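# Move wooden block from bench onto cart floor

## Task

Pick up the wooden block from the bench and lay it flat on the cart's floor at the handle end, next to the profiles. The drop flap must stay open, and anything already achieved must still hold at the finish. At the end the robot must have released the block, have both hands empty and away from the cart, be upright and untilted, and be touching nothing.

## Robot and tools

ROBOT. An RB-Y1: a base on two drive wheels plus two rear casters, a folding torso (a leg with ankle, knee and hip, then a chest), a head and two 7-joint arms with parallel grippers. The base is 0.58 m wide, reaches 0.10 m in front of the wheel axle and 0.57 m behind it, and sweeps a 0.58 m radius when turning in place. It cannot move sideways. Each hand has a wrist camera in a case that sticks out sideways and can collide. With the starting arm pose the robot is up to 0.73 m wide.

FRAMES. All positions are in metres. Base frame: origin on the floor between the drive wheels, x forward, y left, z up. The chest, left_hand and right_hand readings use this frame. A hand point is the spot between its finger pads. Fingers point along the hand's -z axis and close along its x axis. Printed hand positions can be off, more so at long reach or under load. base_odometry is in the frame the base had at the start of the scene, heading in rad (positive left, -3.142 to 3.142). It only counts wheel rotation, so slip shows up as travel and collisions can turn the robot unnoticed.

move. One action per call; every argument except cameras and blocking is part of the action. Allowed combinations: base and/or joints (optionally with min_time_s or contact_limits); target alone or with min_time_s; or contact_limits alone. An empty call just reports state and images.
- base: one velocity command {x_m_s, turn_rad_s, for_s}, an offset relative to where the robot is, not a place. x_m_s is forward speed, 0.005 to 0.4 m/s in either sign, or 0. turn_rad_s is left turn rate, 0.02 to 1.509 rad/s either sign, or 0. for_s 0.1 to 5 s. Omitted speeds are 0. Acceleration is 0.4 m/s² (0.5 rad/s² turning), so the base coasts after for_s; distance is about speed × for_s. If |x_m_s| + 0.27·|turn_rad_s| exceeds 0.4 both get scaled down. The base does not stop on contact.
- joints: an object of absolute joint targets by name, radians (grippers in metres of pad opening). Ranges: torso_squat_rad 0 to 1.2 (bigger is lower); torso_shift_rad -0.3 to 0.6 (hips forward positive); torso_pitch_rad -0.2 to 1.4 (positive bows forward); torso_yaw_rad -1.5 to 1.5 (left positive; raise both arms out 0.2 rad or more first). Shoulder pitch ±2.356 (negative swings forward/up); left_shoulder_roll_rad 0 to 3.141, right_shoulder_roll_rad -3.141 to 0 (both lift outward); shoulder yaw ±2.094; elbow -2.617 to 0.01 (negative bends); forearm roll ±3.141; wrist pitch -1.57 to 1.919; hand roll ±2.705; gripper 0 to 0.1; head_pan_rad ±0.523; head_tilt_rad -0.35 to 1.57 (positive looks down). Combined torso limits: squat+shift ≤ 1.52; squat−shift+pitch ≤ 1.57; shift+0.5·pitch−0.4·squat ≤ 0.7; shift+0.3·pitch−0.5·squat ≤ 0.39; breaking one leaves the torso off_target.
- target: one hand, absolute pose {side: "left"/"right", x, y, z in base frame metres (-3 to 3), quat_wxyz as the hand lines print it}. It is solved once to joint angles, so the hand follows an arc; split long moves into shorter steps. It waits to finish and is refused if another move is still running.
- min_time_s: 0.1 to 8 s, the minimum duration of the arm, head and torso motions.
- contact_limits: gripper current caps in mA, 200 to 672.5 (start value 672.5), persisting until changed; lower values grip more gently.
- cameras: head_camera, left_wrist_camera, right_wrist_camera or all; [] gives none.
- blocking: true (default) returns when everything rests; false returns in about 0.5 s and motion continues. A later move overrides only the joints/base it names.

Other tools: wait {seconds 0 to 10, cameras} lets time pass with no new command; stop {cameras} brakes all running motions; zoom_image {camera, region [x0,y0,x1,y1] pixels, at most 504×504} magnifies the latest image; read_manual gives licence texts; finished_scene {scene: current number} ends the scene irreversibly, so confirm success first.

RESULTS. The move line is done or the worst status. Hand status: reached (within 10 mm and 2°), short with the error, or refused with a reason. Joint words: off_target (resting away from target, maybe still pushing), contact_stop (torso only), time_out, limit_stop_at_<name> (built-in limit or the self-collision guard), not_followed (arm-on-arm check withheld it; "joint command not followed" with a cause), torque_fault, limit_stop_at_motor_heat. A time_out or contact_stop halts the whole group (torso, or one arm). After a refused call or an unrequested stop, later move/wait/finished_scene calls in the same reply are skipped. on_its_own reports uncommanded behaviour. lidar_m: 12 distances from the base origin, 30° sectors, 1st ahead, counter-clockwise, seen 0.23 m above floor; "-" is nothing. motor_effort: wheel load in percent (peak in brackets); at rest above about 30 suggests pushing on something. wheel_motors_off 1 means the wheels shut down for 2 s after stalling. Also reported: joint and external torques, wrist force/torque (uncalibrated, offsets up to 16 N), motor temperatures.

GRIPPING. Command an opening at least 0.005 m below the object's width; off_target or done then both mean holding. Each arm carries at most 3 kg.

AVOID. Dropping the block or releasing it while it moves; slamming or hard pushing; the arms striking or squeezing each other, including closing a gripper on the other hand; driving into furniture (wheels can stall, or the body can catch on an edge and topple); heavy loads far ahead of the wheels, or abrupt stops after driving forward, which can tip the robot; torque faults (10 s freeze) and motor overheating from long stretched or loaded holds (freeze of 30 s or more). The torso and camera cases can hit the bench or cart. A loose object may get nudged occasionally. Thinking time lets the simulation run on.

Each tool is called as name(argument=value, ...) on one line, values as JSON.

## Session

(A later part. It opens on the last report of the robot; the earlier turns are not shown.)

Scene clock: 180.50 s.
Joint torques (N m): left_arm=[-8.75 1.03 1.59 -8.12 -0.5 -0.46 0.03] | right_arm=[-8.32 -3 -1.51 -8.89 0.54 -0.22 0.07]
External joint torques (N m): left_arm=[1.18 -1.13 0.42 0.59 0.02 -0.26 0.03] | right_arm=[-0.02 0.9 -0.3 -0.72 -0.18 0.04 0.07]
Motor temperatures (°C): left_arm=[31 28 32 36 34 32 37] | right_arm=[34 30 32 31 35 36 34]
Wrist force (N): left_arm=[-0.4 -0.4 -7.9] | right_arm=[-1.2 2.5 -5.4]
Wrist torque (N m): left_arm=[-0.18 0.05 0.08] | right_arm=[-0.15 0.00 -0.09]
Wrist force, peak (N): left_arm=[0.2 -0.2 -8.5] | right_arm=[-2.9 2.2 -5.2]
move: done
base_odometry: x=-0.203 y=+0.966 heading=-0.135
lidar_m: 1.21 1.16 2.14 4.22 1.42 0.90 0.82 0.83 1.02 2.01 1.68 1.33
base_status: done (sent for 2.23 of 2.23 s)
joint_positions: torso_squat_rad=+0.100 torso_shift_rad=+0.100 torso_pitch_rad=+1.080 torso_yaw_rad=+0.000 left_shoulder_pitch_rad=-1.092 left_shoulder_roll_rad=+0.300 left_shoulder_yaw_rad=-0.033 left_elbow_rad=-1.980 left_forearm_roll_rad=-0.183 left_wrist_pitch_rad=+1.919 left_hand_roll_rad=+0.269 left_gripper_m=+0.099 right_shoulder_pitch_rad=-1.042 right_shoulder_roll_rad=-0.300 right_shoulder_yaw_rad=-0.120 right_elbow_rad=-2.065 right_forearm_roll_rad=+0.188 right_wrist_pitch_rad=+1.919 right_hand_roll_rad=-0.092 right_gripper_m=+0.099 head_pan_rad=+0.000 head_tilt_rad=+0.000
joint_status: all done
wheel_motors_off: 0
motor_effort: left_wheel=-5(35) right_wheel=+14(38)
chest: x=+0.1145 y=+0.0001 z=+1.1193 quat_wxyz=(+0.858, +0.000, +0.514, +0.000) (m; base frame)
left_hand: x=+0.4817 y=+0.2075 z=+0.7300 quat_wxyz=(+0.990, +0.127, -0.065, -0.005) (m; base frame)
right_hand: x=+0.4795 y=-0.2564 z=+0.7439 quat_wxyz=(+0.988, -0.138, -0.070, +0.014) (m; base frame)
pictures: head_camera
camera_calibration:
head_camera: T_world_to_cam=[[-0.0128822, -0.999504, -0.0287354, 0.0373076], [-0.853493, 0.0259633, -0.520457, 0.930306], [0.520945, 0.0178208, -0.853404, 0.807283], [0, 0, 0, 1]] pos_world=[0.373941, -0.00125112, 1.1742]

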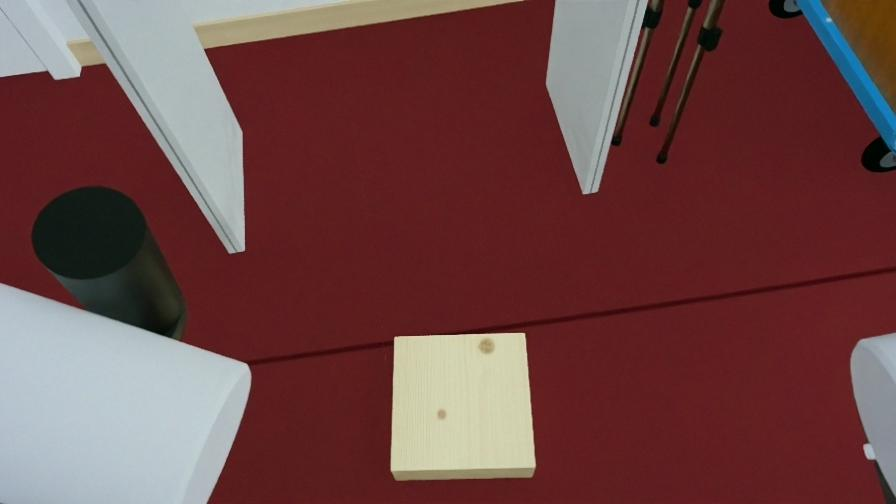

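move(target={"side":"left","x":0.43,"y":0.12,"z":0.65,"quat_wxyz":[1,0,0,0]}, cameras=[])

move(target={"side":"right","x":0.43,"y":-0.112,"z":0.65,"quat_wxyz":[1,0,0,0]}, cameras=[])

move(target={"side":"left","x":0.366,"y":0.12,"z":0.576,"quat_wxyz":[1,0,0,0]}, cameras=[])

move(target={"side":"right","x":0.366,"y":-0.112,"z":0.576,"quat_wxyz":[1,0,0,0]}, cameras=[])

move(target={"side":"left","x":0.286,"y":0.12,"z":0.496,"quat_wxyz":[1,0,0,0]}, cameras=[])

move(target={"side":"right","x":0.286,"y":-0.112,"z":0.496,"quat_wxyz":[1,0,0,0]}, cameras=[])

move(target={"side":"left","x":0.22,"y":0.12,"z":0.416,"quat_wxyz":[1,0,0,0]}, cameras=[])

move(target={"side":"right","x":0.22,"y":-0.112,"z":0.416,"quat_wxyz":[1,0,0,0]}, cameras=["head_camera"])

Scene clock: 186.23 s.
Joint torques (N m): left_arm=[-8.74 -1.16 0.02 -8.93 -0.24 -0.17 0.18] | right_arm=[-8.7 -2.66 -1.58 -8.91 0.57 -0.26 -0.05]
External joint torques (N m): left_arm=[-0.03 -0.01 0.57 0.01 -0.26 -0.08 0.18] | right_arm=[-0.4 1.24 -0.37 -0.73 -0.16 -0.01 -0.06]
Motor temperatures (°C): left_arm=[31 28 31 36 34 32 37] | right_arm=[34 30 32 31 35 36 34]
Wrist force (N): left_arm=[0.6 1.2 -8.5] | right_arm=[-1.3 2.4 -4.7]
Wrist torque (N m): left_arm=[-0.30 0.16 0.08] | right_arm=[-0.18 0.02 -0.10]
Wrist force, peak (N): left_arm=[0.0 0.4 -9.5] | right_arm=[-0.9 2.8 -5.7]
move: done
base_odometry: x=-0.203 y=+0.966 heading=-0.135
lidar_m: 1.22 1.16 2.13 4.21 1.43 0.91 0.82 0.83 1.03 2.00 1.67 1.33
base_status: not commanded
joint_positions: torso_squat_rad=+0.100 torso_shift_rad=+0.100 torso_pitch_rad=+1.080 torso_yaw_rad=+0.000 left_shoulder_pitch_rad=-1.013 left_shoulder_roll_rad=+0.137 left_shoulder_yaw_rad=-0.041 left_elbow_rad=-1.784 left_forearm_roll_rad=-0.053 left_wrist_pitch_rad=+1.694 left_hand_roll_rad=+0.326 left_gripper_m=+0.099 right_shoulder_pitch_rad=-1.042 right_shoulder_roll_rad=-0.300 right_shoulder_yaw_rad=-0.120 right_elbow_rad=-2.065 right_forearm_roll_rad=+0.188 right_wrist_pitch_rad=+1.919 right_hand_roll_rad=-0.092 right_gripper_m=+0.099 head_pan_rad=+0.000 head_tilt_rad=+0.000
joint_status: all done
wheel_motors_off: 0
motor_effort: left_wheel=-7(7) right_wheel=+18(20)
chest: x=+0.1145 y=+0.0001 z=+1.1194 quat_wxyz=(+0.858, +0.000, +0.514, +0.000) (m; base frame)
left_hand: x=+0.4299 y=+0.1199 z=+0.6500 quat_wxyz=(+1.000, +0.000, +0.000, +0.000) (m; base frame)
left_hand_status: reached (checked arc, planned for 0.5 s): 0 mm and 0.0 deg off.
right_hand: x=+0.4795 y=-0.2564 z=+0.7440 quat_wxyz=(+0.988, -0.138, -0.070, +0.014) (m; base frame)
pictures: none
No camera images: "cameras" was empty.

Scene clock: 187.17 s.
Joint torques (N m): left_arm=[-8.19 -1.48 -0.05 -8.6 -0.15 -0.12 0.17] | right_arm=[-7.73 1.33 0.77 -9.1 0.38 0.34 0.25]
External joint torques (N m): left_arm=[0.52 -0.32 0.5 0.34 -0.17 -0.03 0.17] | right_arm=[0.54 -0.63 -0.65 -0.77 0.15 0.38 0.25]
Motor temperatures (°C): left_arm=[31 28 31 36 34 32 37] | right_arm=[34 30 32 31 35 36 34]
Wrist force (N): left_arm=[0.0 1.7 -8.0] | right_arm=[-0.6 0.9 -5.1]
Wrist torque (N m): left_arm=[-0.39 0.04 0.08] | right_arm=[-0.03 0.04 -0.11]
Wrist force, peak (N): left_arm=[0.9 2.0 -8.4] | right_arm=[-2.2 3.0 -6.4]
move: done
base_odometry: x=-0.203 y=+0.966 heading=-0.135
lidar_m: 1.20 1.15 2.12 4.23 1.41 0.91 0.83 0.84 1.03 1.98 1.69 1.32
base_status: not commanded
joint_positions: torso_squat_rad=+0.100 torso_shift_rad=+0.100 torso_pitch_rad=+1.080 torso_yaw_rad=+0.000 left_shoulder_pitch_rad=-1.013 left_shoulder_roll_rad=+0.137 left_shoulder_yaw_rad=-0.041 left_elbow_rad=-1.784 left_forearm_roll_rad=-0.053 left_wrist_pitch_rad=+1.694 left_hand_roll_rad=+0.326 left_gripper_m=+0.099 right_shoulder_pitch_rad=-1.019 right_shoulder_roll_rad=-0.038 right_shoulder_yaw_rad=-0.021 right_elbow_rad=-1.777 right_forearm_roll_rad=+0.146 right_wrist_pitch_rad=+1.685 right_hand_roll_rad=-0.246 right_gripper_m=+0.099 head_pan_rad=+0.000 head_tilt_rad=+0.000
joint_status: all done
wheel_motors_off: 0
motor_effort: left_wheel=-6(7) right_wheel=+17(19)
chest: x=+0.1144 y=+0.0001 z=+1.1194 quat_wxyz=(+0.858, +0.000, +0.514, +0.000) (m; base frame)
left_hand: x=+0.4300 y=+0.1199 z=+0.6501 quat_wxyz=(+1.000, +0.000, +0.000, +0.000) (m; base frame)
right_hand: x=+0.4295 y=-0.1120 z=+0.6507 quat_wxyz=(+1.000, +0.000, +0.000, +0.000) (m; base frame)
right_hand_status: reached (checked arc, planned for 0.6 s): 1 mm and 0.0 deg off.
pictures: none
No camera images: "cameras" was empty.

Scene clock: 188.00 s.
Joint torques (N m): left_arm=[-5.74 -2.68 -0.67 -8.47 -0.16 -0.13 0.18] | right_arm=[-8.27 1.99 0.71 -9.1 0.35 0.17 0.09]
External joint torques (N m): left_arm=[-0.67 -0.56 0.25 -0.03 -0.18 -0.04 0.18] | right_arm=[0 0.03 -0.72 -0.76 0.11 0.21 0.09]
Motor temperatures (°C): left_arm=[31 28 31 36 34 32 37] | right_arm=[34 30 32 31 35 36 34]
Wrist force (N): left_arm=[0.9 1.0 -8.0] | right_arm=[-0.8 1.1 -5.3]
Wrist torque (N m): left_arm=[-0.24 0.19 0.07] | right_arm=[-0.05 0.03 -0.11]
Wrist force, peak (N): left_arm=[0.6 2.2 -8.9] | right_arm=[-1.4 0.7 -5.9]
move: done
base_odometry: x=-0.203 y=+0.966 heading=-0.135
lidar_m: 1.20 1.16 2.12 4.23 1.43 0.90 0.83 0.83 1.02 1.99 1.68 1.32
base_status: not commanded
joint_positions: torso_squat_rad=+0.100 torso_shift_rad=+0.100 torso_pitch_rad=+1.080 torso_yaw_rad=+0.000 left_shoulder_pitch_rad=-0.830 left_shoulder_roll_rad=+0.115 left_shoulder_yaw_rad=-0.105 left_elbow_rad=-1.652 left_forearm_roll_rad=-0.093 left_wrist_pitch_rad=+1.389 left_hand_roll_rad=+0.366 left_gripper_m=+0.099 right_shoulder_pitch_rad=-1.019 right_shoulder_roll_rad=-0.038 right_shoulder_yaw_rad=-0.021 right_elbow_rad=-1.777 right_forearm_roll_rad=+0.146 right_wrist_pitch_rad=+1.685 right_hand_roll_rad=-0.246 right_gripper_m=+0.099 head_pan_rad=+0.000 head_tilt_rad=+0.000
joint_status: all done
wheel_motors_off: 0
motor_effort: left_wheel=-6(7) right_wheel=+18(18)
chest: x=+0.1144 y=+0.0001 z=+1.1194 quat_wxyz=(+0.858, +0.000, +0.514, +0.000) (m; base frame)
left_hand: x=+0.3657 y=+0.1201 z=+0.5764 quat_wxyz=(+1.000, +0.000, +0.000, +0.000) (m; base frame)
left_hand_status: reached (checked arc, planned for 0.5 s): 0 mm and 0.0 deg off.
right_hand: x=+0.4295 y=-0.1120 z=+0.6507 quat_wxyz=(+1.000, +0.000, +0.000, +0.000) (m; base frame)
pictures: none
No camera images: "cameras" was empty.

Scene clock: 188.83 s.
Joint torques (N m): left_arm=[-5.11 -2.73 -0.5 -8.3 -0.14 -0.04 0.24] | right_arm=[-5.29 4.82 1.51 -8.67 0.24 0.15 -0.13]
External joint torques (N m): left_arm=[-0.06 -0.61 0.43 0.13 -0.16 0.05 0.24] | right_arm=[-0.64 1.99 -0.02 -0.84 0 0.19 -0.13]
Motor temperatures (°C): left_arm=[31 28 31 36 34 32 37] | right_arm=[34 30 32 31 35 36 34]
Wrist force (N): left_arm=[0.6 1.4 -8.3] | right_arm=[-0.9 1.1 -5.6]
Wrist torque (N m): left_arm=[-0.26 0.18 0.09] | right_arm=[-0.06 0.02 -0.09]
Wrist force, peak (N): left_arm=[1.5 1.7 -8.3] | right_arm=[-2.6 2.6 -6.4]
move: done
base_odometry: x=-0.203 y=+0.966 heading=-0.135
lidar_m: 1.21 1.15 2.13 4.22 1.44 0.90 0.83 0.83 1.01 1.99 1.67 1.31
base_status: not commanded
joint_positions: torso_squat_rad=+0.100 torso_shift_rad=+0.100 torso_pitch_rad=+1.080 torso_yaw_rad=+0.000 left_shoulder_pitch_rad=-0.831 left_shoulder_roll_rad=+0.115 left_shoulder_yaw_rad=-0.105 left_elbow_rad=-1.652 left_forearm_roll_rad=-0.093 left_wrist_pitch_rad=+1.389 left_hand_roll_rad=+0.366 left_gripper_m=+0.099 right_shoulder_pitch_rad=-0.833 right_shoulder_roll_rad=-0.020 right_shoulder_yaw_rad=+0.035 right_elbow_rad=-1.640 right_forearm_roll_rad=+0.168 right_wrist_pitch_rad=+1.377 right_hand_roll_rad=-0.290 right_gripper_m=+0.099 head_pan_rad=+0.000 head_tilt_rad=+0.000
joint_status: all done
wheel_motors_off: 0
motor_effort: left_wheel=-6(7) right_wheel=+17(18)
chest: x=+0.1144 y=+0.0001 z=+1.1194 quat_wxyz=(+0.858, +0.000, +0.514, +0.000) (m; base frame)
left_hand: x=+0.3658 y=+0.1201 z=+0.5764 quat_wxyz=(+1.000, +0.000, +0.000, +0.000) (m; base frame)
right_hand: x=+0.3657 y=-0.1124 z=+0.5763 quat_wxyz=(+1.000, +0.000, +0.000, +0.000) (m; base frame)
right_hand_status: reached (checked arc, planned for 0.5 s): 1 mm and 0.0 deg off.
pictures: none
No camera images: "cameras" was empty.

Scene clock: 189.80 s.
Joint torques (N m): left_arm=[-2.3 -3.18 -1.17 -6.87 -0.12 -0.12 0.14] | right_arm=[-5.18 4.78 1.58 -8.37 0.29 0.12 -0.18]
External joint torques (N m): left_arm=[-0.73 -0.26 0.1 -0.19 -0.14 -0.03 0.14] | right_arm=[-0.53 1.96 0.05 -0.55 0.06 0.16 -0.18]
Motor temperatures (°C): left_arm=[31 28 31 36 34 32 37] | right_arm=[34 30 32 31 35 36 34]
Wrist force (N): left_arm=[1.1 2.0 -7.7] | right_arm=[-0.9 0.9 -5.4]
Wrist torque (N m): left_arm=[-0.33 0.21 0.08] | right_arm=[-0.03 0.02 -0.06]
Wrist force, peak (N): left_arm=[0.2 1.5 -8.8] | right_arm=[-0.9 0.6 -5.8]
move: done
base_odometry: x=-0.203 y=+0.966 heading=-0.135
lidar_m: 1.21 1.16 2.12 4.22 1.44 0.90 0.82 0.83 1.01 1.98 1.68 1.34
base_status: not commanded
joint_positions: torso_squat_rad=+0.100 torso_shift_rad=+0.100 torso_pitch_rad=+1.080 torso_yaw_rad=+0.000 left_shoulder_pitch_rad=-0.726 left_shoulder_roll_rad=+0.097 left_shoulder_yaw_rad=-0.162 left_elbow_rad=-1.357 left_forearm_roll_rad=-0.156 left_wrist_pitch_rad=+1.003 left_hand_roll_rad=+0.454 left_gripper_m=+0.099 right_shoulder_pitch_rad=-0.833 right_shoulder_roll_rad=-0.020 right_shoulder_yaw_rad=+0.035 right_elbow_rad=-1.640 right_forearm_roll_rad=+0.168 right_wrist_pitch_rad=+1.377 right_hand_roll_rad=-0.290 right_gripper_m=+0.099 head_pan_rad=+0.000 head_tilt_rad=+0.000
joint_status: all done
wheel_motors_off: 0
motor_effort: left_wheel=-6(7) right_wheel=+16(18)
chest: x=+0.1144 y=+0.0001 z=+1.1194 quat_wxyz=(+0.858, +0.000, +0.514, +0.000) (m; base frame)
left_hand: x=+0.2859 y=+0.1201 z=+0.4961 quat_wxyz=(+1.000, +0.000, +0.000, +0.000) (m; base frame)
left_hand_status: reached (checked arc, planned for 0.6 s): 0 mm and 0.0 deg off.
right_hand: x=+0.3657 y=-0.1123 z=+0.5764 quat_wxyz=(+1.000, +0.000, +0.000, +0.000) (m; base frame)
pictures: none
No camera images: "cameras" was empty.

Scene clock: 190.77 s.
Joint torques (N m): left_arm=[-1.86 -3.58 -0.86 -6.45 -0.13 -0.17 0.11] | right_arm=[-1.77 4.89 1.57 -6.66 0.34 0.25 -0.04]
External joint torques (N m): left_arm=[-0.29 -0.66 0.41 0.24 -0.15 -0.08 0.11] | right_arm=[-0.5 1.44 0.04 -0.52 0.14 0.28 -0.04]
Motor temperatures (°C): left_arm=[31 28 31 36 34 32 37] | right_arm=[34 30 32 31 35 36 34]
Wrist force (N): left_arm=[1.3 1.3 -7.9] | right_arm=[-0.7 0.6 -5.4]
Wrist torque (N m): left_arm=[-0.30 0.26 0.06] | right_arm=[-0.05 0.02 -0.03]
Wrist force, peak (N): left_arm=[0.3 1.6 -8.4] | right_arm=[-1.5 1.0 -6.0]
move: done
base_odometry: x=-0.203 y=+0.966 heading=-0.135
lidar_m: 1.21 1.16 2.13 4.20 1.42 0.90 0.81 0.84 1.03 1.99 1.68 1.33
base_status: not commanded
joint_positions: torso_squat_rad=+0.100 torso_shift_rad=+0.100 torso_pitch_rad=+1.080 torso_yaw_rad=+0.000 left_shoulder_pitch_rad=-0.726 left_shoulder_roll_rad=+0.097 left_shoulder_yaw_rad=-0.162 left_elbow_rad=-1.357 left_forearm_roll_rad=-0.156 left_wrist_pitch_rad=+1.003 left_hand_roll_rad=+0.454 left_gripper_m=+0.099 right_shoulder_pitch_rad=-0.727 right_shoulder_roll_rad=-0.015 right_shoulder_yaw_rad=+0.081 right_elbow_rad=-1.344 right_forearm_roll_rad=+0.214 right_wrist_pitch_rad=+0.990 right_hand_roll_rad=-0.383 right_gripper_m=+0.099 head_pan_rad=+0.000 head_tilt_rad=+0.000
joint_status: all done
wheel_motors_off: 0
motor_effort: left_wheel=-6(7) right_wheel=+18(21)
chest: x=+0.1144 y=+0.0001 z=+1.1194 quat_wxyz=(+0.858, +0.000, +0.514, +0.000) (m; base frame)
left_hand: x=+0.2860 y=+0.1200 z=+0.4961 quat_wxyz=(+1.000, +0.000, +0.000, +0.000) (m; base frame)
right_hand: x=+0.2859 y=-0.1123 z=+0.4961 quat_wxyz=(+1.000, +0.000, +0.000, +0.000) (m; base frame)
right_hand_status: reached (checked arc, planned for 0.6 s): 0 mm and 0.0 deg off.
pictures: none
No camera images: "cameras" was empty.

Scene clock: 192.23 s.
Joint torques (N m): left_arm=[-0.86 -4.11 -0.73 -2.7 -0.02 0.01 0.01] | right_arm=[-1.5 4.75 1.65 -6.55 0.23 0.18 0.02]
External joint torques (N m): left_arm=[-0.18 -0.26 0.18 0.42 -0.03 0.08 0] | right_arm=[-0.23 1.3 0.12 -0.41 0.03 0.22 0.02]
Motor temperatures (°C): left_arm=[31 28 31 36 34 32 37] | right_arm=[34 30 32 31 35 36 34]
Wrist force (N): left_arm=[0.6 1.4 -7.9] | right_arm=[-0.7 0.5 -5.3]
Wrist torque (N m): left_arm=[-0.31 0.15 0.09] | right_arm=[0.00 0.00 -0.07]
Wrist force, peak (N): left_arm=[0.0 1.8 -8.9] | right_arm=[-1.0 1.3 -5.6]
move: done
base_odometry: x=-0.203 y=+0.966 heading=-0.135
lidar_m: 1.20 1.16 2.12 4.23 1.43 0.89 0.83 0.84 1.03 1.99 1.68 1.32
base_status: not commanded
joint_positions: torso_squat_rad=+0.100 torso_shift_rad=+0.100 torso_pitch_rad=+1.080 torso_yaw_rad=+0.000 left_shoulder_pitch_rad=-0.887 left_shoulder_roll_rad=+0.069 left_shoulder_yaw_rad=-0.182 left_elbow_rad=-0.697 left_forearm_roll_rad=-0.300 left_wrist_pitch_rad=+0.522 left_hand_roll_rad=+0.692 left_gripper_m=+0.099 right_shoulder_pitch_rad=-0.727 right_shoulder_roll_rad=-0.015 right_shoulder_yaw_rad=+0.081 right_elbow_rad=-1.344 right_forearm_roll_rad=+0.214 right_wrist_pitch_rad=+0.990 right_hand_roll_rad=-0.383 right_gripper_m=+0.099 head_pan_rad=+0.000 head_tilt_rad=+0.000
joint_status: all done
wheel_motors_off: 0
motor_effort: left_wheel=-6(6) right_wheel=+16(21)
chest: x=+0.1144 y=+0.0001 z=+1.1194 quat_wxyz=(+0.858, +0.000, +0.514, +0.000) (m; base frame)
left_hand: x=+0.2201 y=+0.1200 z=+0.4161 quat_wxyz=(+1.000, +0.000, +0.000, +0.000) (m; base frame)
left_hand_status: reached (checked arc, planned for 1.0 s): 0 mm and 0.0 deg off.
right_hand: x=+0.2859 y=-0.1122 z=+0.4961 quat_wxyz=(+1.000, +0.000, +0.000, +0.000) (m; base frame)
pictures: none
No camera images: "cameras" was empty.

Scene clock: 193.57 s.
Joint torques (N m): left_arm=[-0.69 -4.26 -0.8 -2.68 -0.05 -0.05 -0.08] | right_arm=[-0.7 4.39 1.1 -2.18 0.11 0.16 0.03]
External joint torques (N m): left_arm=[-0.01 -0.41 0.12 0.44 -0.06 0.03 -0.08] | right_arm=[-0.02 0.29 0.15 0.58 -0.01 0.19 0.03]
Motor temperatures (°C): left_arm=[31 28 31 36 34 32 37] | right_arm=[34 30 32 31 35 36 34]
Wrist force (N): left_arm=[0.5 1.2 -8.0] | right_arm=[-1.4 0.8 -5.4]
Wrist torque (N m): left_arm=[-0.30 0.14 0.12] | right_arm=[-0.02 -0.05 -0.08]
Wrist force, peak (N): left_arm=[0.4 2.1 -8.7] | right_arm=[-1.9 2.3 -5.7]
move: done
base_odometry: x=-0.203 y=+0.966 heading=-0.135
lidar_m: 1.21 1.15 2.13 4.24 1.43 0.90 0.81 0.84 1.02 2.00 1.68 1.32
base_status: not commanded
joint_positions: torso_squat_rad=+0.100 torso_shift_rad=+0.100 torso_pitch_rad=+1.080 torso_yaw_rad=+0.000 left_shoulder_pitch_rad=-0.887 left_shoulder_roll_rad=+0.069 left_shoulder_yaw_rad=-0.182 left_elbow_rad=-0.697 left_forearm_roll_rad=-0.300 left_wrist_pitch_rad=+0.522 left_hand_roll_rad=+0.692 left_gripper_m=+0.099 right_shoulder_pitch_rad=-0.899 right_shoulder_roll_rad=-0.023 right_shoulder_yaw_rad=+0.090 right_elbow_rad=-0.671 right_forearm_roll_rad=+0.366 right_wrist_pitch_rad=+0.508 right_hand_roll_rad=-0.657 right_gripper_m=+0.099 head_pan_rad=+0.000 head_tilt_rad=+0.000
joint_status: all done
wheel_motors_off: 0
motor_effort: left_wheel=-6(7) right_wheel=+19(19)
chest: x=+0.1144 y=+0.0001 z=+1.1194 quat_wxyz=(+0.858, +0.000, +0.514, +0.000) (m; base frame)
left_hand: x=+0.2200 y=+0.1200 z=+0.4161 quat_wxyz=(+1.000, +0.000, +0.000, +0.000) (m; base frame)
right_hand: x=+0.2199 y=-0.1120 z=+0.4162 quat_wxyz=(+1.000, +0.000, +0.000, +0.000) (m; base frame)
right_hand_status: reached (checked arc, planned for 1.0 s): 0 mm and 0.0 deg off.
pictures: head_camera
camera_calibration:
head_camera: T_world_to_cam=[[-0.0128797, -0.999504, -0.0287344, 0.0373071], [-0.853448, 0.0259622, -0.520531, 0.930343], [0.521019, 0.017819, -0.853359, 0.80734], [0, 0, 0, 1]] pos_world=[0.373841, -0.00125112, 1.17429]

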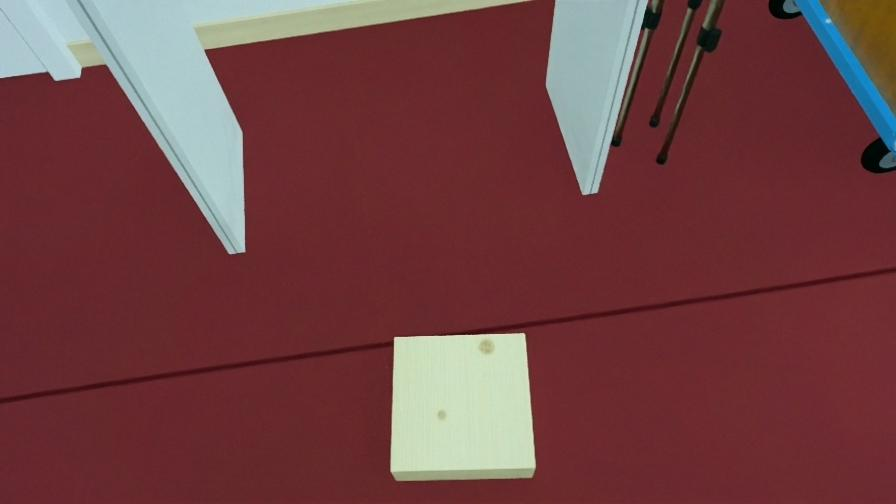

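move(base={"x_m_s": 0.25, "for_s": 1.64}, joints={"left_shoulder_roll_rad":0.2,"right_shoulder_roll_rad":-0.15}, cameras=["head_camera"])

move(joints={"torso_squat_rad":0.9,"torso_shift_rad":0.47,"head_tilt_rad":0.2}, min_time_s=3.5)

Scene clock: 200.23 s.
Joint torques (N m): left_arm=[-0.49 -1.74 0.54 -2.73 -0.14 -0.09 -0.11] | right_arm=[0.09 2.22 -0.1 -2.51 0.14 0.09 0.03]
External joint torques (N m): left_arm=[0 -1.41 0.61 0.2 -0.05 -0.13 -0.11] | right_arm=[0.59 1.52 -0.27 0.2 -0.06 0.03 0.03]
Motor temperatures (°C): left_arm=[31 28 31 36 34 32 37] | right_arm=[34 30 32 31 35 36 34]
Wrist force (N): left_arm=[0.6 0.6 -7.6] | right_arm=[-1.0 1.5 -5.1]
Wrist torque (N m): left_arm=[-0.27 0.16 0.12] | right_arm=[-0.10 0.01 -0.08]
Wrist force, peak (N): left_arm=[0.5 2.2 -8.6] | right_arm=[-1.8 2.1 -5.5]
move: done
base_odometry: x=+0.202 y=+0.911 heading=-0.135
lidar_m: 0.89 0.79 1.63 3.25 2.13 1.36 1.22 1.24 1.52 2.97 1.02 0.79
base_status: done (sent for 1.63 of 1.63 s)
joint_positions: torso_squat_rad=+0.100 torso_shift_rad=+0.100 torso_pitch_rad=+1.080 torso_yaw_rad=+0.000 left_shoulder_pitch_rad=-0.887 left_shoulder_roll_rad=+0.200 left_shoulder_yaw_rad=-0.182 left_elbow_rad=-0.697 left_forearm_roll_rad=-0.300 left_wrist_pitch_rad=+0.522 left_hand_roll_rad=+0.692 left_gripper_m=+0.099 right_shoulder_pitch_rad=-0.899 right_shoulder_roll_rad=-0.150 right_shoulder_yaw_rad=+0.091 right_elbow_rad=-0.671 right_forearm_roll_rad=+0.366 right_wrist_pitch_rad=+0.508 right_hand_roll_rad=-0.657 right_gripper_m=+0.099 head_pan_rad=+0.000 head_tilt_rad=+0.000
joint_status: all done
wheel_motors_off: 0
motor_effort: left_wheel=-1(29) right_wheel=+2(48)
chest: x=+0.1145 y=+0.0001 z=+1.1194 quat_wxyz=(+0.858, +0.000, +0.514, +0.000) (m; base frame)
left_hand: x=+0.2443 y=+0.2101 z=+0.4110 quat_wxyz=(+0.998, +0.061, -0.017, -0.014) (m; base frame)
right_hand: x=+0.2437 y=-0.2002 z=+0.4101 quat_wxyz=(+0.998, -0.060, -0.017, +0.013) (m; base frame)
pictures: head_camera
camera_calibration:
head_camera: T_world_to_cam=[[-0.0128787, -0.999504, -0.0287333, 0.0373067], [-0.853493, 0.0259592, -0.520457, 0.930359], [0.520945, 0.0178208, -0.853404, 0.807368], [0, 0, 0, 1]] pos_world=[0.373941, -0.00125113, 1.1743]

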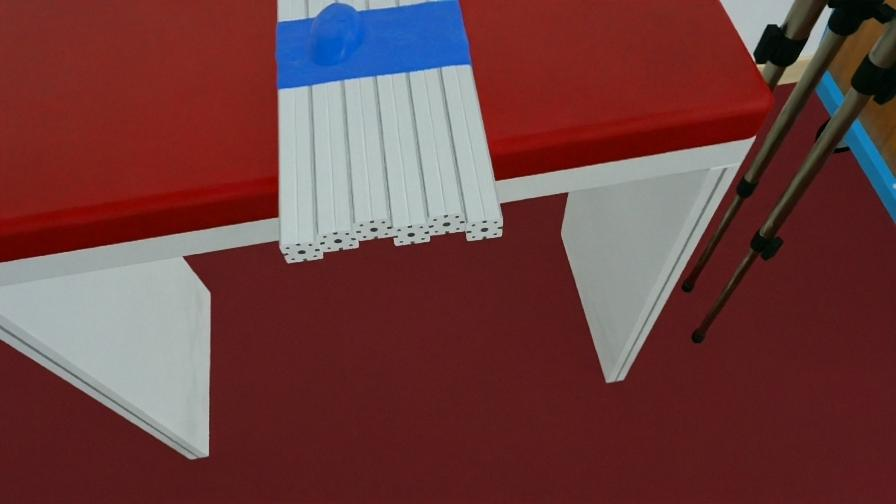

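Scene clock: 204.07 s.
Joint torques (N m): left_arm=[-0.43 -1.66 0.47 -2.76 -0.11 -0.07 -0.02] | right_arm=[0.14 2.87 -0.01 -2.36 0.05 0.1 0.06]
External joint torques (N m): left_arm=[0.05 -1.33 0.54 0.17 -0.02 -0.1 -0.02] | right_arm=[0.63 2.17 -0.18 0.35 -0.16 0.03 0.06]
Motor temperatures (°C): left_arm=[31 28 31 36 34 32 37] | right_arm=[34 30 32 31 35 36 34]
Wrist force (N): left_arm=[0.0 0.6 -7.3] | right_arm=[-1.3 1.9 -5.3]
Wrist torque (N m): left_arm=[-0.27 0.11 0.08] | right_arm=[-0.15 -0.03 -0.06]
Wrist force, peak (N): left_arm=[0.7 0.6 -8.6] | right_arm=[-1.2 1.9 -5.7]
move: done
base_odometry: x=+0.202 y=+0.911 heading=-0.136
lidar_m: 0.85 0.80 1.63 3.24 2.14 1.34 1.22 1.24 1.53 2.97 0.99 0.81
base_status: not commanded
joint_positions: torso_squat_rad=+0.900 torso_shift_rad=+0.470 torso_pitch_rad=+1.080 torso_yaw_rad=+0.000 left_shoulder_pitch_rad=-0.887 left_shoulder_roll_rad=+0.200 left_shoulder_yaw_rad=-0.182 left_elbow_rad=-0.697 left_forearm_roll_rad=-0.300 left_wrist_pitch_rad=+0.522 left_hand_roll_rad=+0.692 left_gripper_m=+0.099 right_shoulder_pitch_rad=-0.899 right_shoulder_roll_rad=-0.150 right_shoulder_yaw_rad=+0.091 right_elbow_rad=-0.671 right_forearm_roll_rad=+0.366 right_wrist_pitch_rad=+0.508 right_hand_roll_rad=-0.657 right_gripper_m=+0.099 head_pan_rad=+0.000 head_tilt_rad=+0.200
joint_status: all done
wheel_motors_off: 0
motor_effort: left_wheel=-3(3) right_wheel=+4(5)
chest: x=+0.2420 y=+0.0001 z=+0.8143 quat_wxyz=(+0.858, +0.000, +0.514, +0.000) (m; base frame)
left_hand: x=+0.3718 y=+0.2101 z=+0.1059 quat_wxyz=(+0.998, +0.061, -0.017, -0.014) (m; base frame)
right_hand: x=+0.3713 y=-0.2002 z=+0.1050 quat_wxyz=(+0.998, -0.060, -0.017, +0.013) (m; base frame)
pictures: head_camera, left_wrist_camera, right_wrist_camera
camera_calibration:
head_camera: T_world_to_cam=[[-0.0184265, -0.999502, -0.0256358, 0.0298125], [-0.939866, 0.0260617, -0.340548, 0.757459], [0.341047, 0.0178191, -0.939877, 0.634587], [0, 0, 0, 1]] pos_world=[0.496036, -0.00125082, 0.85515]
left_wrist_camera: T_world_to_cam=[[0.999627, -0.00228547, 0.027208, -0.374632], [-0.0116019, -0.937609, 0.347498, 0.193585], [0.0247162, -0.347684, -0.937286, 0.235626], [0, 0, 0, 1]] pos_world=[0.370914, 0.262574, 0.163771]
right_wrist_camera: T_world_to_cam=[[-0.996716, -0.0596481, -0.0547701, 0.362647], [-0.0765927, 0.913979, 0.398467, 0.19667], [0.026291, 0.401353, -0.915546, 0.238966], [0, 0, 0, 1]] pos_world=[0.370236, -0.254031, 0.16028]

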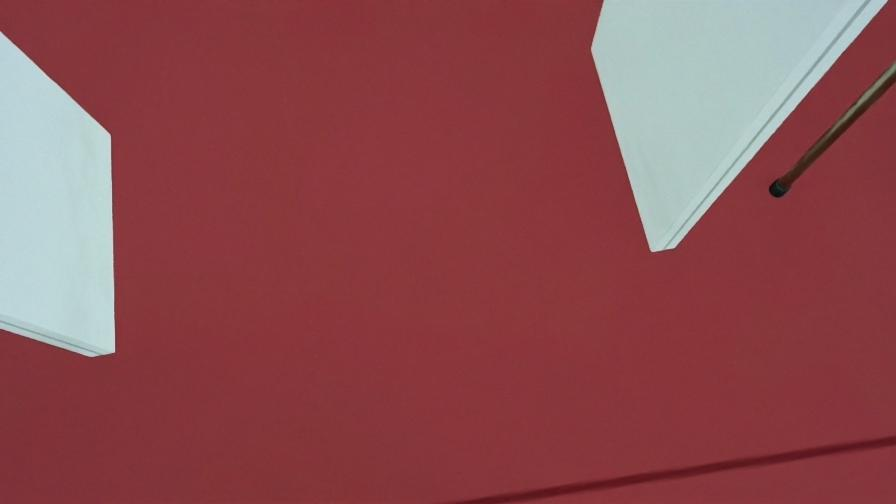

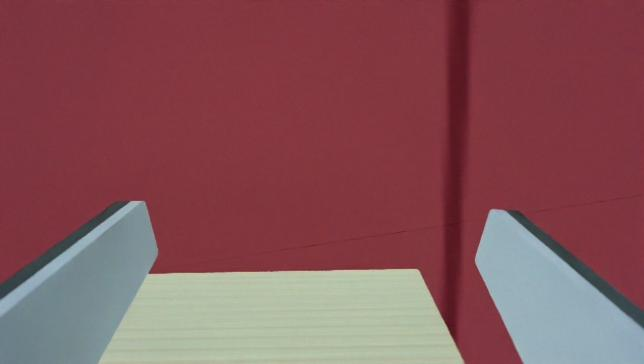

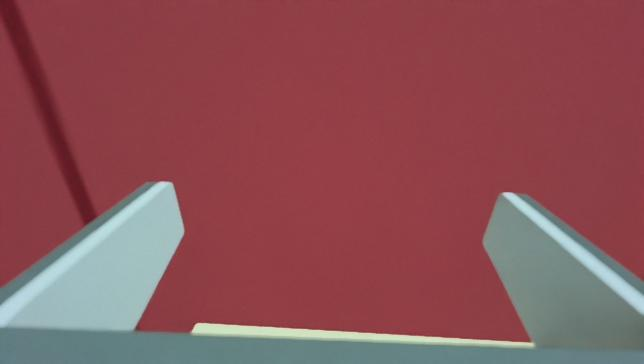

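move(joints={"torso_squat_rad":1.0,"torso_shift_rad":0.515}, min_time_s=1.0, cameras=[])

move(joints={"left_shoulder_roll_rad":0.115,"right_shoulder_roll_rad":-0.07}, min_time_s=1.0)

Scene clock: 211.23 s.
Joint torques (N m): left_arm=[-0.41 -1.58 0.62 -2.88 -0.15 -0.14 -0.01] | right_arm=[-0.16 2.38 -0.25 -2.39 0.09 0.2 0.1]
External joint torques (N m): left_arm=[0.07 -1.24 0.69 0.05 -0.05 -0.17 -0.02] | right_arm=[0.33 1.68 -0.42 0.32 -0.11 0.13 0.1]
Motor temperatures (°C): left_arm=[31 28 31 36 34 32 37] | right_arm=[34 30 32 30 35 36 34]
Wrist force (N): left_arm=[0.2 1.1 -7.7] | right_arm=[-0.9 1.7 -5.2]
Wrist torque (N m): left_arm=[-0.31 0.14 0.09] | right_arm=[-0.12 0.02 -0.07]
Wrist force, peak (N): left_arm=[0.4 0.4 -8.7] | right_arm=[-0.9 1.7 -5.8]
move: done
base_odometry: x=+0.202 y=+0.911 heading=-0.136
lidar_m: 0.88 0.79 1.63 3.25 2.13 1.34 1.22 1.24 1.51 2.98 1.03 0.81
base_status: not commanded
joint_positions: torso_squat_rad=+1.000 torso_shift_rad=+0.515 torso_pitch_rad=+1.080 torso_yaw_rad=+0.000 left_shoulder_pitch_rad=-0.887 left_shoulder_roll_rad=+0.200 left_shoulder_yaw_rad=-0.182 left_elbow_rad=-0.697 left_forearm_roll_rad=-0.300 left_wrist_pitch_rad=+0.522 left_hand_roll_rad=+0.692 left_gripper_m=+0.099 right_shoulder_pitch_rad=-0.899 right_shoulder_roll_rad=-0.150 right_shoulder_yaw_rad=+0.091 right_elbow_rad=-0.671 right_forearm_roll_rad=+0.366 right_wrist_pitch_rad=+0.508 right_hand_roll_rad=-0.657 right_gripper_m=+0.099 head_pan_rad=+0.000 head_tilt_rad=+0.200
joint_status: all done
wheel_motors_off: 0
motor_effort: left_wheel=-1(4) right_wheel=+2(5)
chest: x=+0.2312 y=+0.0000 z=+0.7555 quat_wxyz=(+0.858, +0.000, +0.514, +0.000) (m; base frame)
left_hand: x=+0.3610 y=+0.2101 z=+0.0471 quat_wxyz=(+0.998, +0.061, -0.017, -0.014) (m; base frame)
right_hand: x=+0.3605 y=-0.2002 z=+0.0462 quat_wxyz=(+0.998, -0.060, -0.017, +0.013) (m; base frame)
pictures: none
No camera images: "cameras" was empty.

Scene clock: 212.53 s.
Joint torques (N m): left_arm=[-0.75 -7.98 -1.02 -2.97 0.35 -0.76 -0.3] | right_arm=[-0.28 5.07 0.37 -2.58 0.14 0.11 0.16]
External joint torques (N m): left_arm=[-0.16 -5.38 -0.4 0.08 0.37 -0.72 -0.3] | right_arm=[0.32 2.23 -0.29 0.16 -0.01 0.1 0.16]
Motor temperatures (°C): left_arm=[31 28 31 36 34 32 37] | right_arm=[34 30 32 30 35 36 34]
Wrist force (N): left_arm=[1.3 7.7 -10.8] | right_arm=[-1.4 1.4 -5.4]
Wrist torque (N m): left_arm=[-0.46 0.15 0.04] | right_arm=[-0.11 -0.05 -0.09]
Wrist force, peak (N): left_arm=[4.2 9.7 -10.5] | right_arm=[-1.0 1.3 -6.1]
move: done
base_odometry: x=+0.202 y=+0.911 heading=-0.136
lidar_m: 0.87 0.79 1.63 3.26 2.13 1.36 1.23 1.23 1.53 2.98 1.04 0.82
base_status: not commanded
joint_positions: torso_squat_rad=+1.000 torso_shift_rad=+0.515 torso_pitch_rad=+1.080 torso_yaw_rad=+0.000 left_shoulder_pitch_rad=-0.887 left_shoulder_roll_rad=+0.116 left_shoulder_yaw_rad=-0.182 left_elbow_rad=-0.697 left_forearm_roll_rad=-0.300 left_wrist_pitch_rad=+0.523 left_hand_roll_rad=+0.692 left_gripper_m=+0.099 right_shoulder_pitch_rad=-0.899 right_shoulder_roll_rad=-0.070 right_shoulder_yaw_rad=+0.091 right_elbow_rad=-0.671 right_forearm_roll_rad=+0.366 right_wrist_pitch_rad=+0.508 right_hand_roll_rad=-0.657 right_gripper_m=+0.099 head_pan_rad=+0.000 head_tilt_rad=+0.200
joint_status: all done
wheel_motors_off: 0
motor_effort: left_wheel=-2(3) right_wheel=+1(5)
chest: x=+0.2312 y=+0.0000 z=+0.7555 quat_wxyz=(+0.858, +0.000, +0.514, +0.000) (m; base frame)
left_hand: x=+0.3451 y=+0.1523 z=+0.0491 quat_wxyz=(+1.000, +0.022, -0.006, -0.005) (m; base frame)
right_hand: x=+0.3453 y=-0.1448 z=+0.0487 quat_wxyz=(+1.000, -0.022, -0.006, +0.005) (m; base frame)
pictures: head_camera, left_wrist_camera, right_wrist_camera
camera_calibration:
head_camera: T_world_to_cam=[[-0.0183294, -0.999504, -0.0256037, 0.0280331], [-0.939835, 0.0259612, -0.340641, 0.727343], [0.341137, 0.0178195, -0.939845, 0.582935], [0, 0, 0, 1]] pos_world=[0.485236, -0.00125112, 0.79635]
left_wrist_camera: T_world_to_cam=[[0.999843, 0.0171652, 0.00433732, -0.348399], [0.0137559, -0.907397, 0.42005, 0.141865], [0.0111459, -0.419925, -0.90749, 0.17715], [0, 0, 0, 1]] pos_world=[0.344418, 0.209097, 0.102683]
right_wrist_camera: T_world_to_cam=[[-0.998506, -0.0400276, -0.0371954, 0.339609], [-0.0527903, 0.882359, 0.467606, 0.15028], [0.0141025, 0.468871, -0.883154, 0.178199], [0, 0, 0, 1]] pos_world=[0.344522, -0.20256, 0.0997375]

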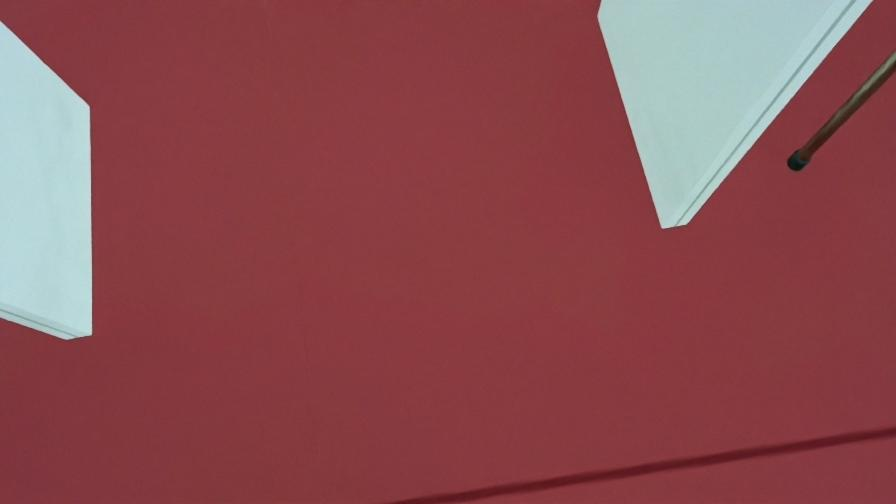

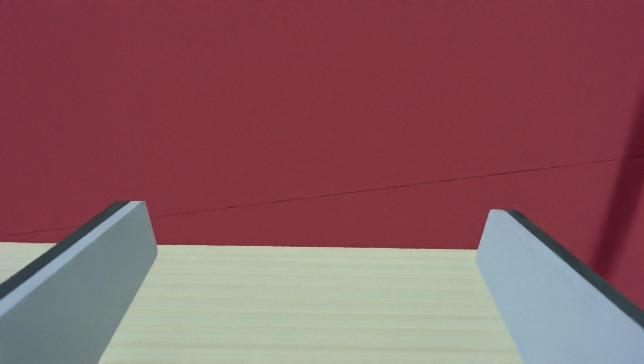

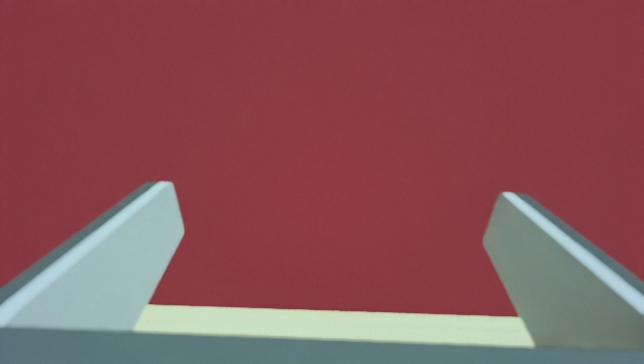

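move(joints={"left_shoulder_roll_rad":0.085,"right_shoulder_roll_rad":-0.045}, min_time_s=1.2)

Scene clock: 215.20 s.
Joint torques (N m): left_arm=[-3.7 -21.46 -5.63 -5.31 1.95 -2.78 -0.17] | right_arm=[-1.77 21.86 3.65 -3.24 -0.86 -1.98 0.5]
External joint torques (N m): left_arm=[-3.09 -18.15 -4.85 -2.23 1.96 -2.72 -0.17] | right_arm=[-1.16 18.47 2.85 -0.5 -0.99 -1.97 0.5]
Motor temperatures (°C): left_arm=[31 28 31 36 34 32 37] | right_arm=[34 30 32 30 35 36 34]
Wrist force (N): left_arm=[4.7 27.9 -13.5] | right_arm=[0.9 -22.6 -2.6]
Wrist torque (N m): left_arm=[-0.89 -0.09 0.55] | right_arm=[0.73 -0.06 -0.95]
Wrist force, peak (N): left_arm=[5.1 28.8 -13.9] | right_arm=[0.8 -22.9 -1.3]
move: done
base_odometry: x=+0.202 y=+0.911 heading=-0.136
lidar_m: 0.88 0.79 1.63 3.26 2.14 1.35 1.24 1.24 1.50 2.97 1.02 0.80
base_status: not commanded
joint_positions: torso_squat_rad=+1.000 torso_shift_rad=+0.515 torso_pitch_rad=+1.080 torso_yaw_rad=+0.000 left_shoulder_pitch_rad=-0.886 left_shoulder_roll_rad=+0.089 left_shoulder_yaw_rad=-0.181 left_elbow_rad=-0.696 left_forearm_roll_rad=-0.301 left_wrist_pitch_rad=+0.523 left_hand_roll_rad=+0.692 left_gripper_m=+0.099 right_shoulder_pitch_rad=-0.898 right_shoulder_roll_rad=-0.049 right_shoulder_yaw_rad=+0.090 right_elbow_rad=-0.671 right_forearm_roll_rad=+0.366 right_wrist_pitch_rad=+0.508 right_hand_roll_rad=-0.657 right_gripper_m=+0.099 head_pan_rad=+0.000 head_tilt_rad=+0.200
joint_status: all done
wheel_motors_off: 0
motor_effort: left_wheel=-2(3) right_wheel=+2(4)
chest: x=+0.2312 y=+0.0000 z=+0.7555 quat_wxyz=(+0.858, +0.000, +0.514, +0.000) (m; base frame)
left_hand: x=+0.3396 y=+0.1345 z=+0.0506 quat_wxyz=(+1.000, +0.010, -0.002, -0.002) (m; base frame)
right_hand: x=+0.3410 y=-0.1306 z=+0.0500 quat_wxyz=(+1.000, -0.013, -0.003, +0.002) (m; base frame)
pictures: head_camera, left_wrist_camera, right_wrist_camera
camera_calibration:
head_camera: T_world_to_cam=[[-0.0182968, -0.999502, -0.0256981, 0.0280921], [-0.939836, 0.0259626, -0.340639, 0.727342], [0.341137, 0.0179194, -0.939843, 0.582934], [0, 0, 0, 1]] pos_world=[0.485236, -0.00125137, 0.796349]
left_wrist_camera: T_world_to_cam=[[0.999707, 0.0237571, -0.00473198, -0.343009], [0.0234052, -0.896961, 0.44149, 0.119403], [0.00624412, -0.441471, -0.897254, 0.175154], [0, 0, 0, 1]] pos_world=[0.33902, 0.192575, 0.102819]
right_wrist_camera: T_world_to_cam=[[-0.998914, -0.0344792, -0.0313473, 0.336522], [-0.0453606, 0.87352, 0.484671, 0.132412], [0.0106714, 0.485566, -0.874135, 0.175674], [0, 0, 0, 1]] pos_world=[0.340288, -0.189363, 0.0999353]

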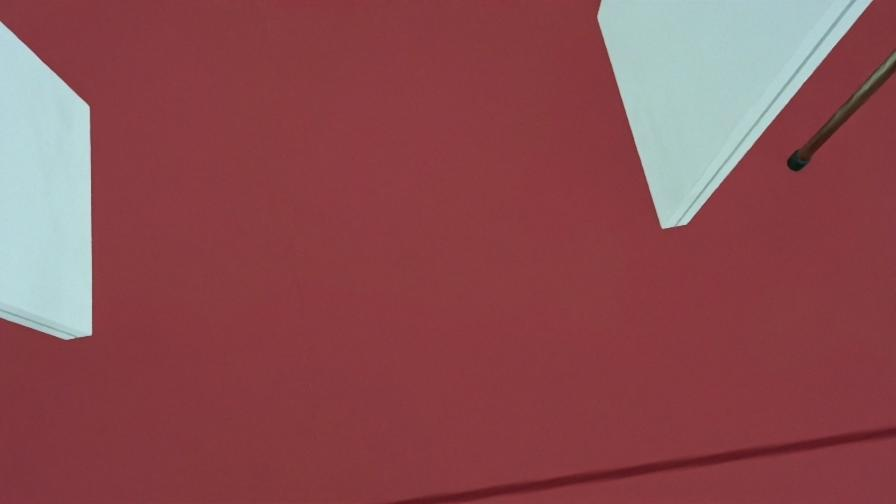

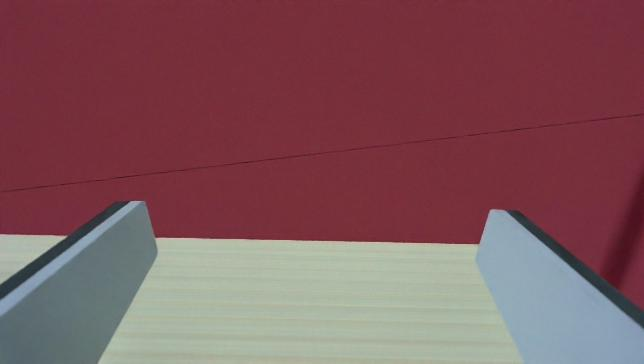

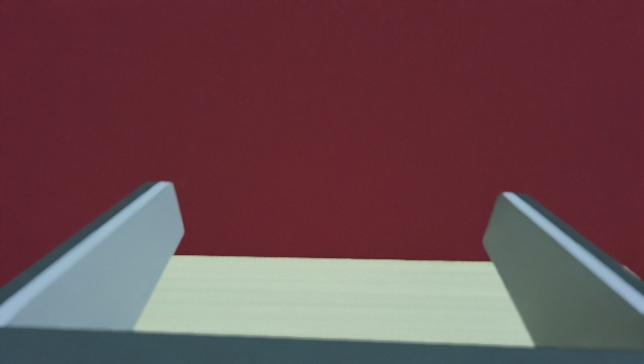

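move(joints={"left_shoulder_roll_rad":0.081,"right_shoulder_roll_rad":-0.041}, min_time_s=0.5, cameras=[])

move(joints={"torso_squat_rad":0.92,"torso_shift_rad":0.48}, min_time_s=1.5)

Scene clock: 224.27 s.
Joint torques (N m): left_arm=[-4.97 -27.89 -8.03 -6.43 2.98 -3.79 -0.18] | right_arm=[-3.27 30 5.84 -4.01 -1.69 -3.22 0.78]
External joint torques (N m): left_arm=[-4.37 -24.52 -7.23 -3.36 2.98 -3.74 -0.18] | right_arm=[-2.66 26.56 5.04 -1.28 -1.82 -3.22 0.78]
Motor temperatures (°C): left_arm=[31 28 31 36 34 33 37] | right_arm=[34 30 32 30 35 36 34]
Wrist force (N): left_arm=[4.7 38.2 -10.7] | right_arm=[2.6 -34.1 -3.0]
Wrist torque (N m): left_arm=[-1.12 -0.48 0.54] | right_arm=[1.05 -0.03 -1.32]
Wrist force, peak (N): left_arm=[4.8 38.7 -12.2] | right_arm=[2.3 -34.9 -2.3]
move: done
base_odometry: x=+0.202 y=+0.911 heading=-0.136
lidar_m: 0.87 0.80 1.63 3.26 2.13 1.34 1.22 1.24 1.53 2.95 1.03 0.81
base_status: not commanded
joint_positions: torso_squat_rad=+1.000 torso_shift_rad=+0.515 torso_pitch_rad=+1.080 torso_yaw_rad=+0.000 left_shoulder_pitch_rad=-0.886 left_shoulder_roll_rad=+0.087 left_shoulder_yaw_rad=-0.180 left_elbow_rad=-0.696 left_forearm_roll_rad=-0.301 left_wrist_pitch_rad=+0.523 left_hand_roll_rad=+0.692 left_gripper_m=+0.099 right_shoulder_pitch_rad=-0.898 right_shoulder_roll_rad=-0.047 right_shoulder_yaw_rad=+0.089 right_elbow_rad=-0.671 right_forearm_roll_rad=+0.366 right_wrist_pitch_rad=+0.509 right_hand_roll_rad=-0.657 right_gripper_m=+0.099 head_pan_rad=+0.000 head_tilt_rad=+0.200
joint_status: all done
wheel_motors_off: 0
motor_effort: left_wheel=-2(3) right_wheel=+2(3)
chest: x=+0.2312 y=+0.0000 z=+0.7555 quat_wxyz=(+0.858, +0.000, +0.514, +0.000) (m; base frame)
left_hand: x=+0.3388 y=+0.1332 z=+0.0507 quat_wxyz=(+1.000, +0.009, -0.001, -0.001) (m; base frame)
right_hand: x=+0.3404 y=-0.1296 z=+0.0501 quat_wxyz=(+1.000, -0.012, -0.002, +0.002) (m; base frame)
pictures: none
No camera images: "cameras" was empty.

Scene clock: 226.07 s.
Joint torques (N m): left_arm=[-1.42 -4.9 -1.3 -3.58 0.12 -0.57 -0.33] | right_arm=[-1.95 6.47 1.91 -3.24 -0.32 -0.17 0.12]
External joint torques (N m): left_arm=[-0.78 -1.35 -0.46 -0.49 0.12 -0.51 -0.33] | right_arm=[-1.32 2.87 1.08 -0.5 -0.45 -0.16 0.12]
Motor temperatures (°C): left_arm=[31 28 31 36 34 33 37] | right_arm=[34 30 32 30 35 36 34]
Wrist force (N): left_arm=[0.5 1.2 -7.5] | right_arm=[-0.9 1.0 -5.4]
Wrist torque (N m): left_arm=[-0.31 0.17 0.08] | right_arm=[-0.11 -0.03 -0.07]
Wrist force, peak (N): left_arm=[4.3 37.8 -13.3] | right_arm=[-0.9 -30.9 -18.2]
move: done
base_odometry: x=+0.202 y=+0.911 heading=-0.136
lidar_m: 0.87 0.80 1.63 3.26 2.12 1.35 1.23 1.25 1.51 2.99 1.00 0.81
base_status: not commanded
joint_positions: torso_squat_rad=+0.920 torso_shift_rad=+0.480 torso_pitch_rad=+1.080 torso_yaw_rad=+0.000 left_shoulder_pitch_rad=-0.887 left_shoulder_roll_rad=+0.081 left_shoulder_yaw_rad=-0.182 left_elbow_rad=-0.696 left_forearm_roll_rad=-0.300 left_wrist_pitch_rad=+0.523 left_hand_roll_rad=+0.692 left_gripper_m=+0.099 right_shoulder_pitch_rad=-0.898 right_shoulder_roll_rad=-0.042 right_shoulder_yaw_rad=+0.090 right_elbow_rad=-0.671 right_forearm_roll_rad=+0.366 right_wrist_pitch_rad=+0.508 right_hand_roll_rad=-0.657 right_gripper_m=+0.099 head_pan_rad=+0.000 head_tilt_rad=+0.200
joint_status: all done
wheel_motors_off: 0
motor_effort: left_wheel=-4(4) right_wheel=+4(5)
chest: x=+0.2407 y=+0.0001 z=+0.8025 quat_wxyz=(+0.858, +0.000, +0.514, +0.000) (m; base frame)
left_hand: x=+0.3481 y=+0.1282 z=+0.0982 quat_wxyz=(+1.000, +0.005, -0.001, -0.001) (m; base frame)
right_hand: x=+0.3492 y=-0.1251 z=+0.0976 quat_wxyz=(+1.000, -0.009, -0.002, +0.002) (m; base frame)
pictures: head_camera, left_wrist_camera, right_wrist_camera
camera_calibration:
head_camera: T_world_to_cam=[[-0.0184592, -0.999503, -0.0255414, 0.0294228], [-0.939865, 0.0260602, -0.340551, 0.752221], [0.341047, 0.0177192, -0.939879, 0.623941], [0, 0, 0, 1]] pos_world=[0.494736, -0.00125057, 0.84335]
left_wrist_camera: T_world_to_cam=[[0.999676, 0.0247277, -0.00603149, -0.35112], [0.0247996, -0.892947, 0.449479, 0.0906752], [0.00572879, -0.449482, -0.893271, 0.215842], [0, 0, 0, 1]] pos_world=[0.347521, 0.186668, 0.149931]
right_wrist_camera: T_world_to_cam=[[-0.999012, -0.0329246, -0.0298571, 0.346462], [-0.0433552, 0.869806, 0.491485, 0.103036], [0.00978796, 0.492294, -0.870374, 0.215342], [0, 0, 0, 1]] pos_world=[0.348479, -0.184226, 0.147132]

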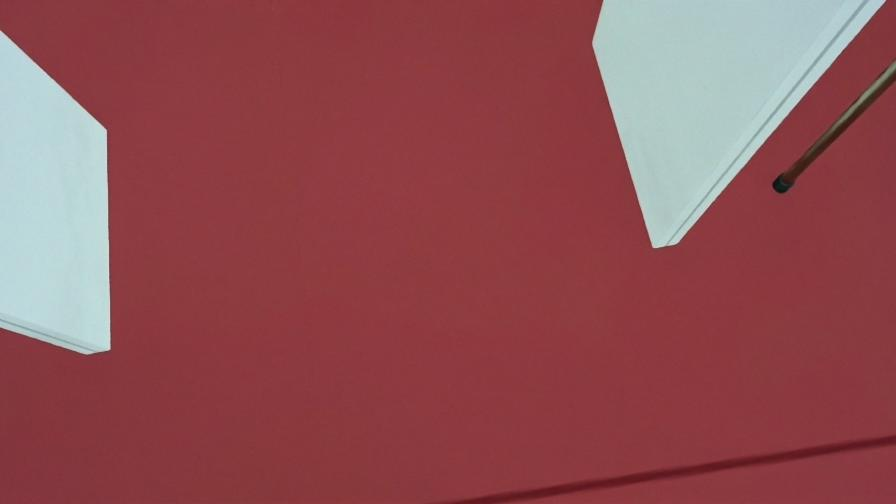

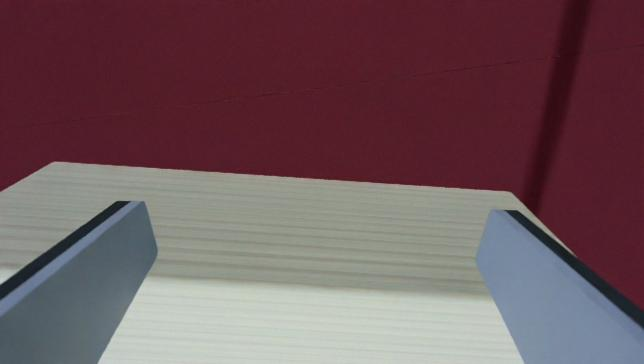

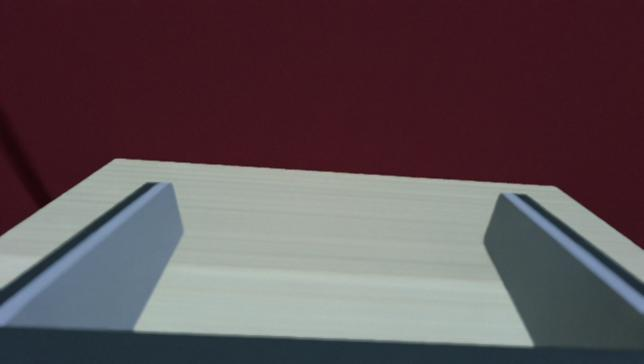

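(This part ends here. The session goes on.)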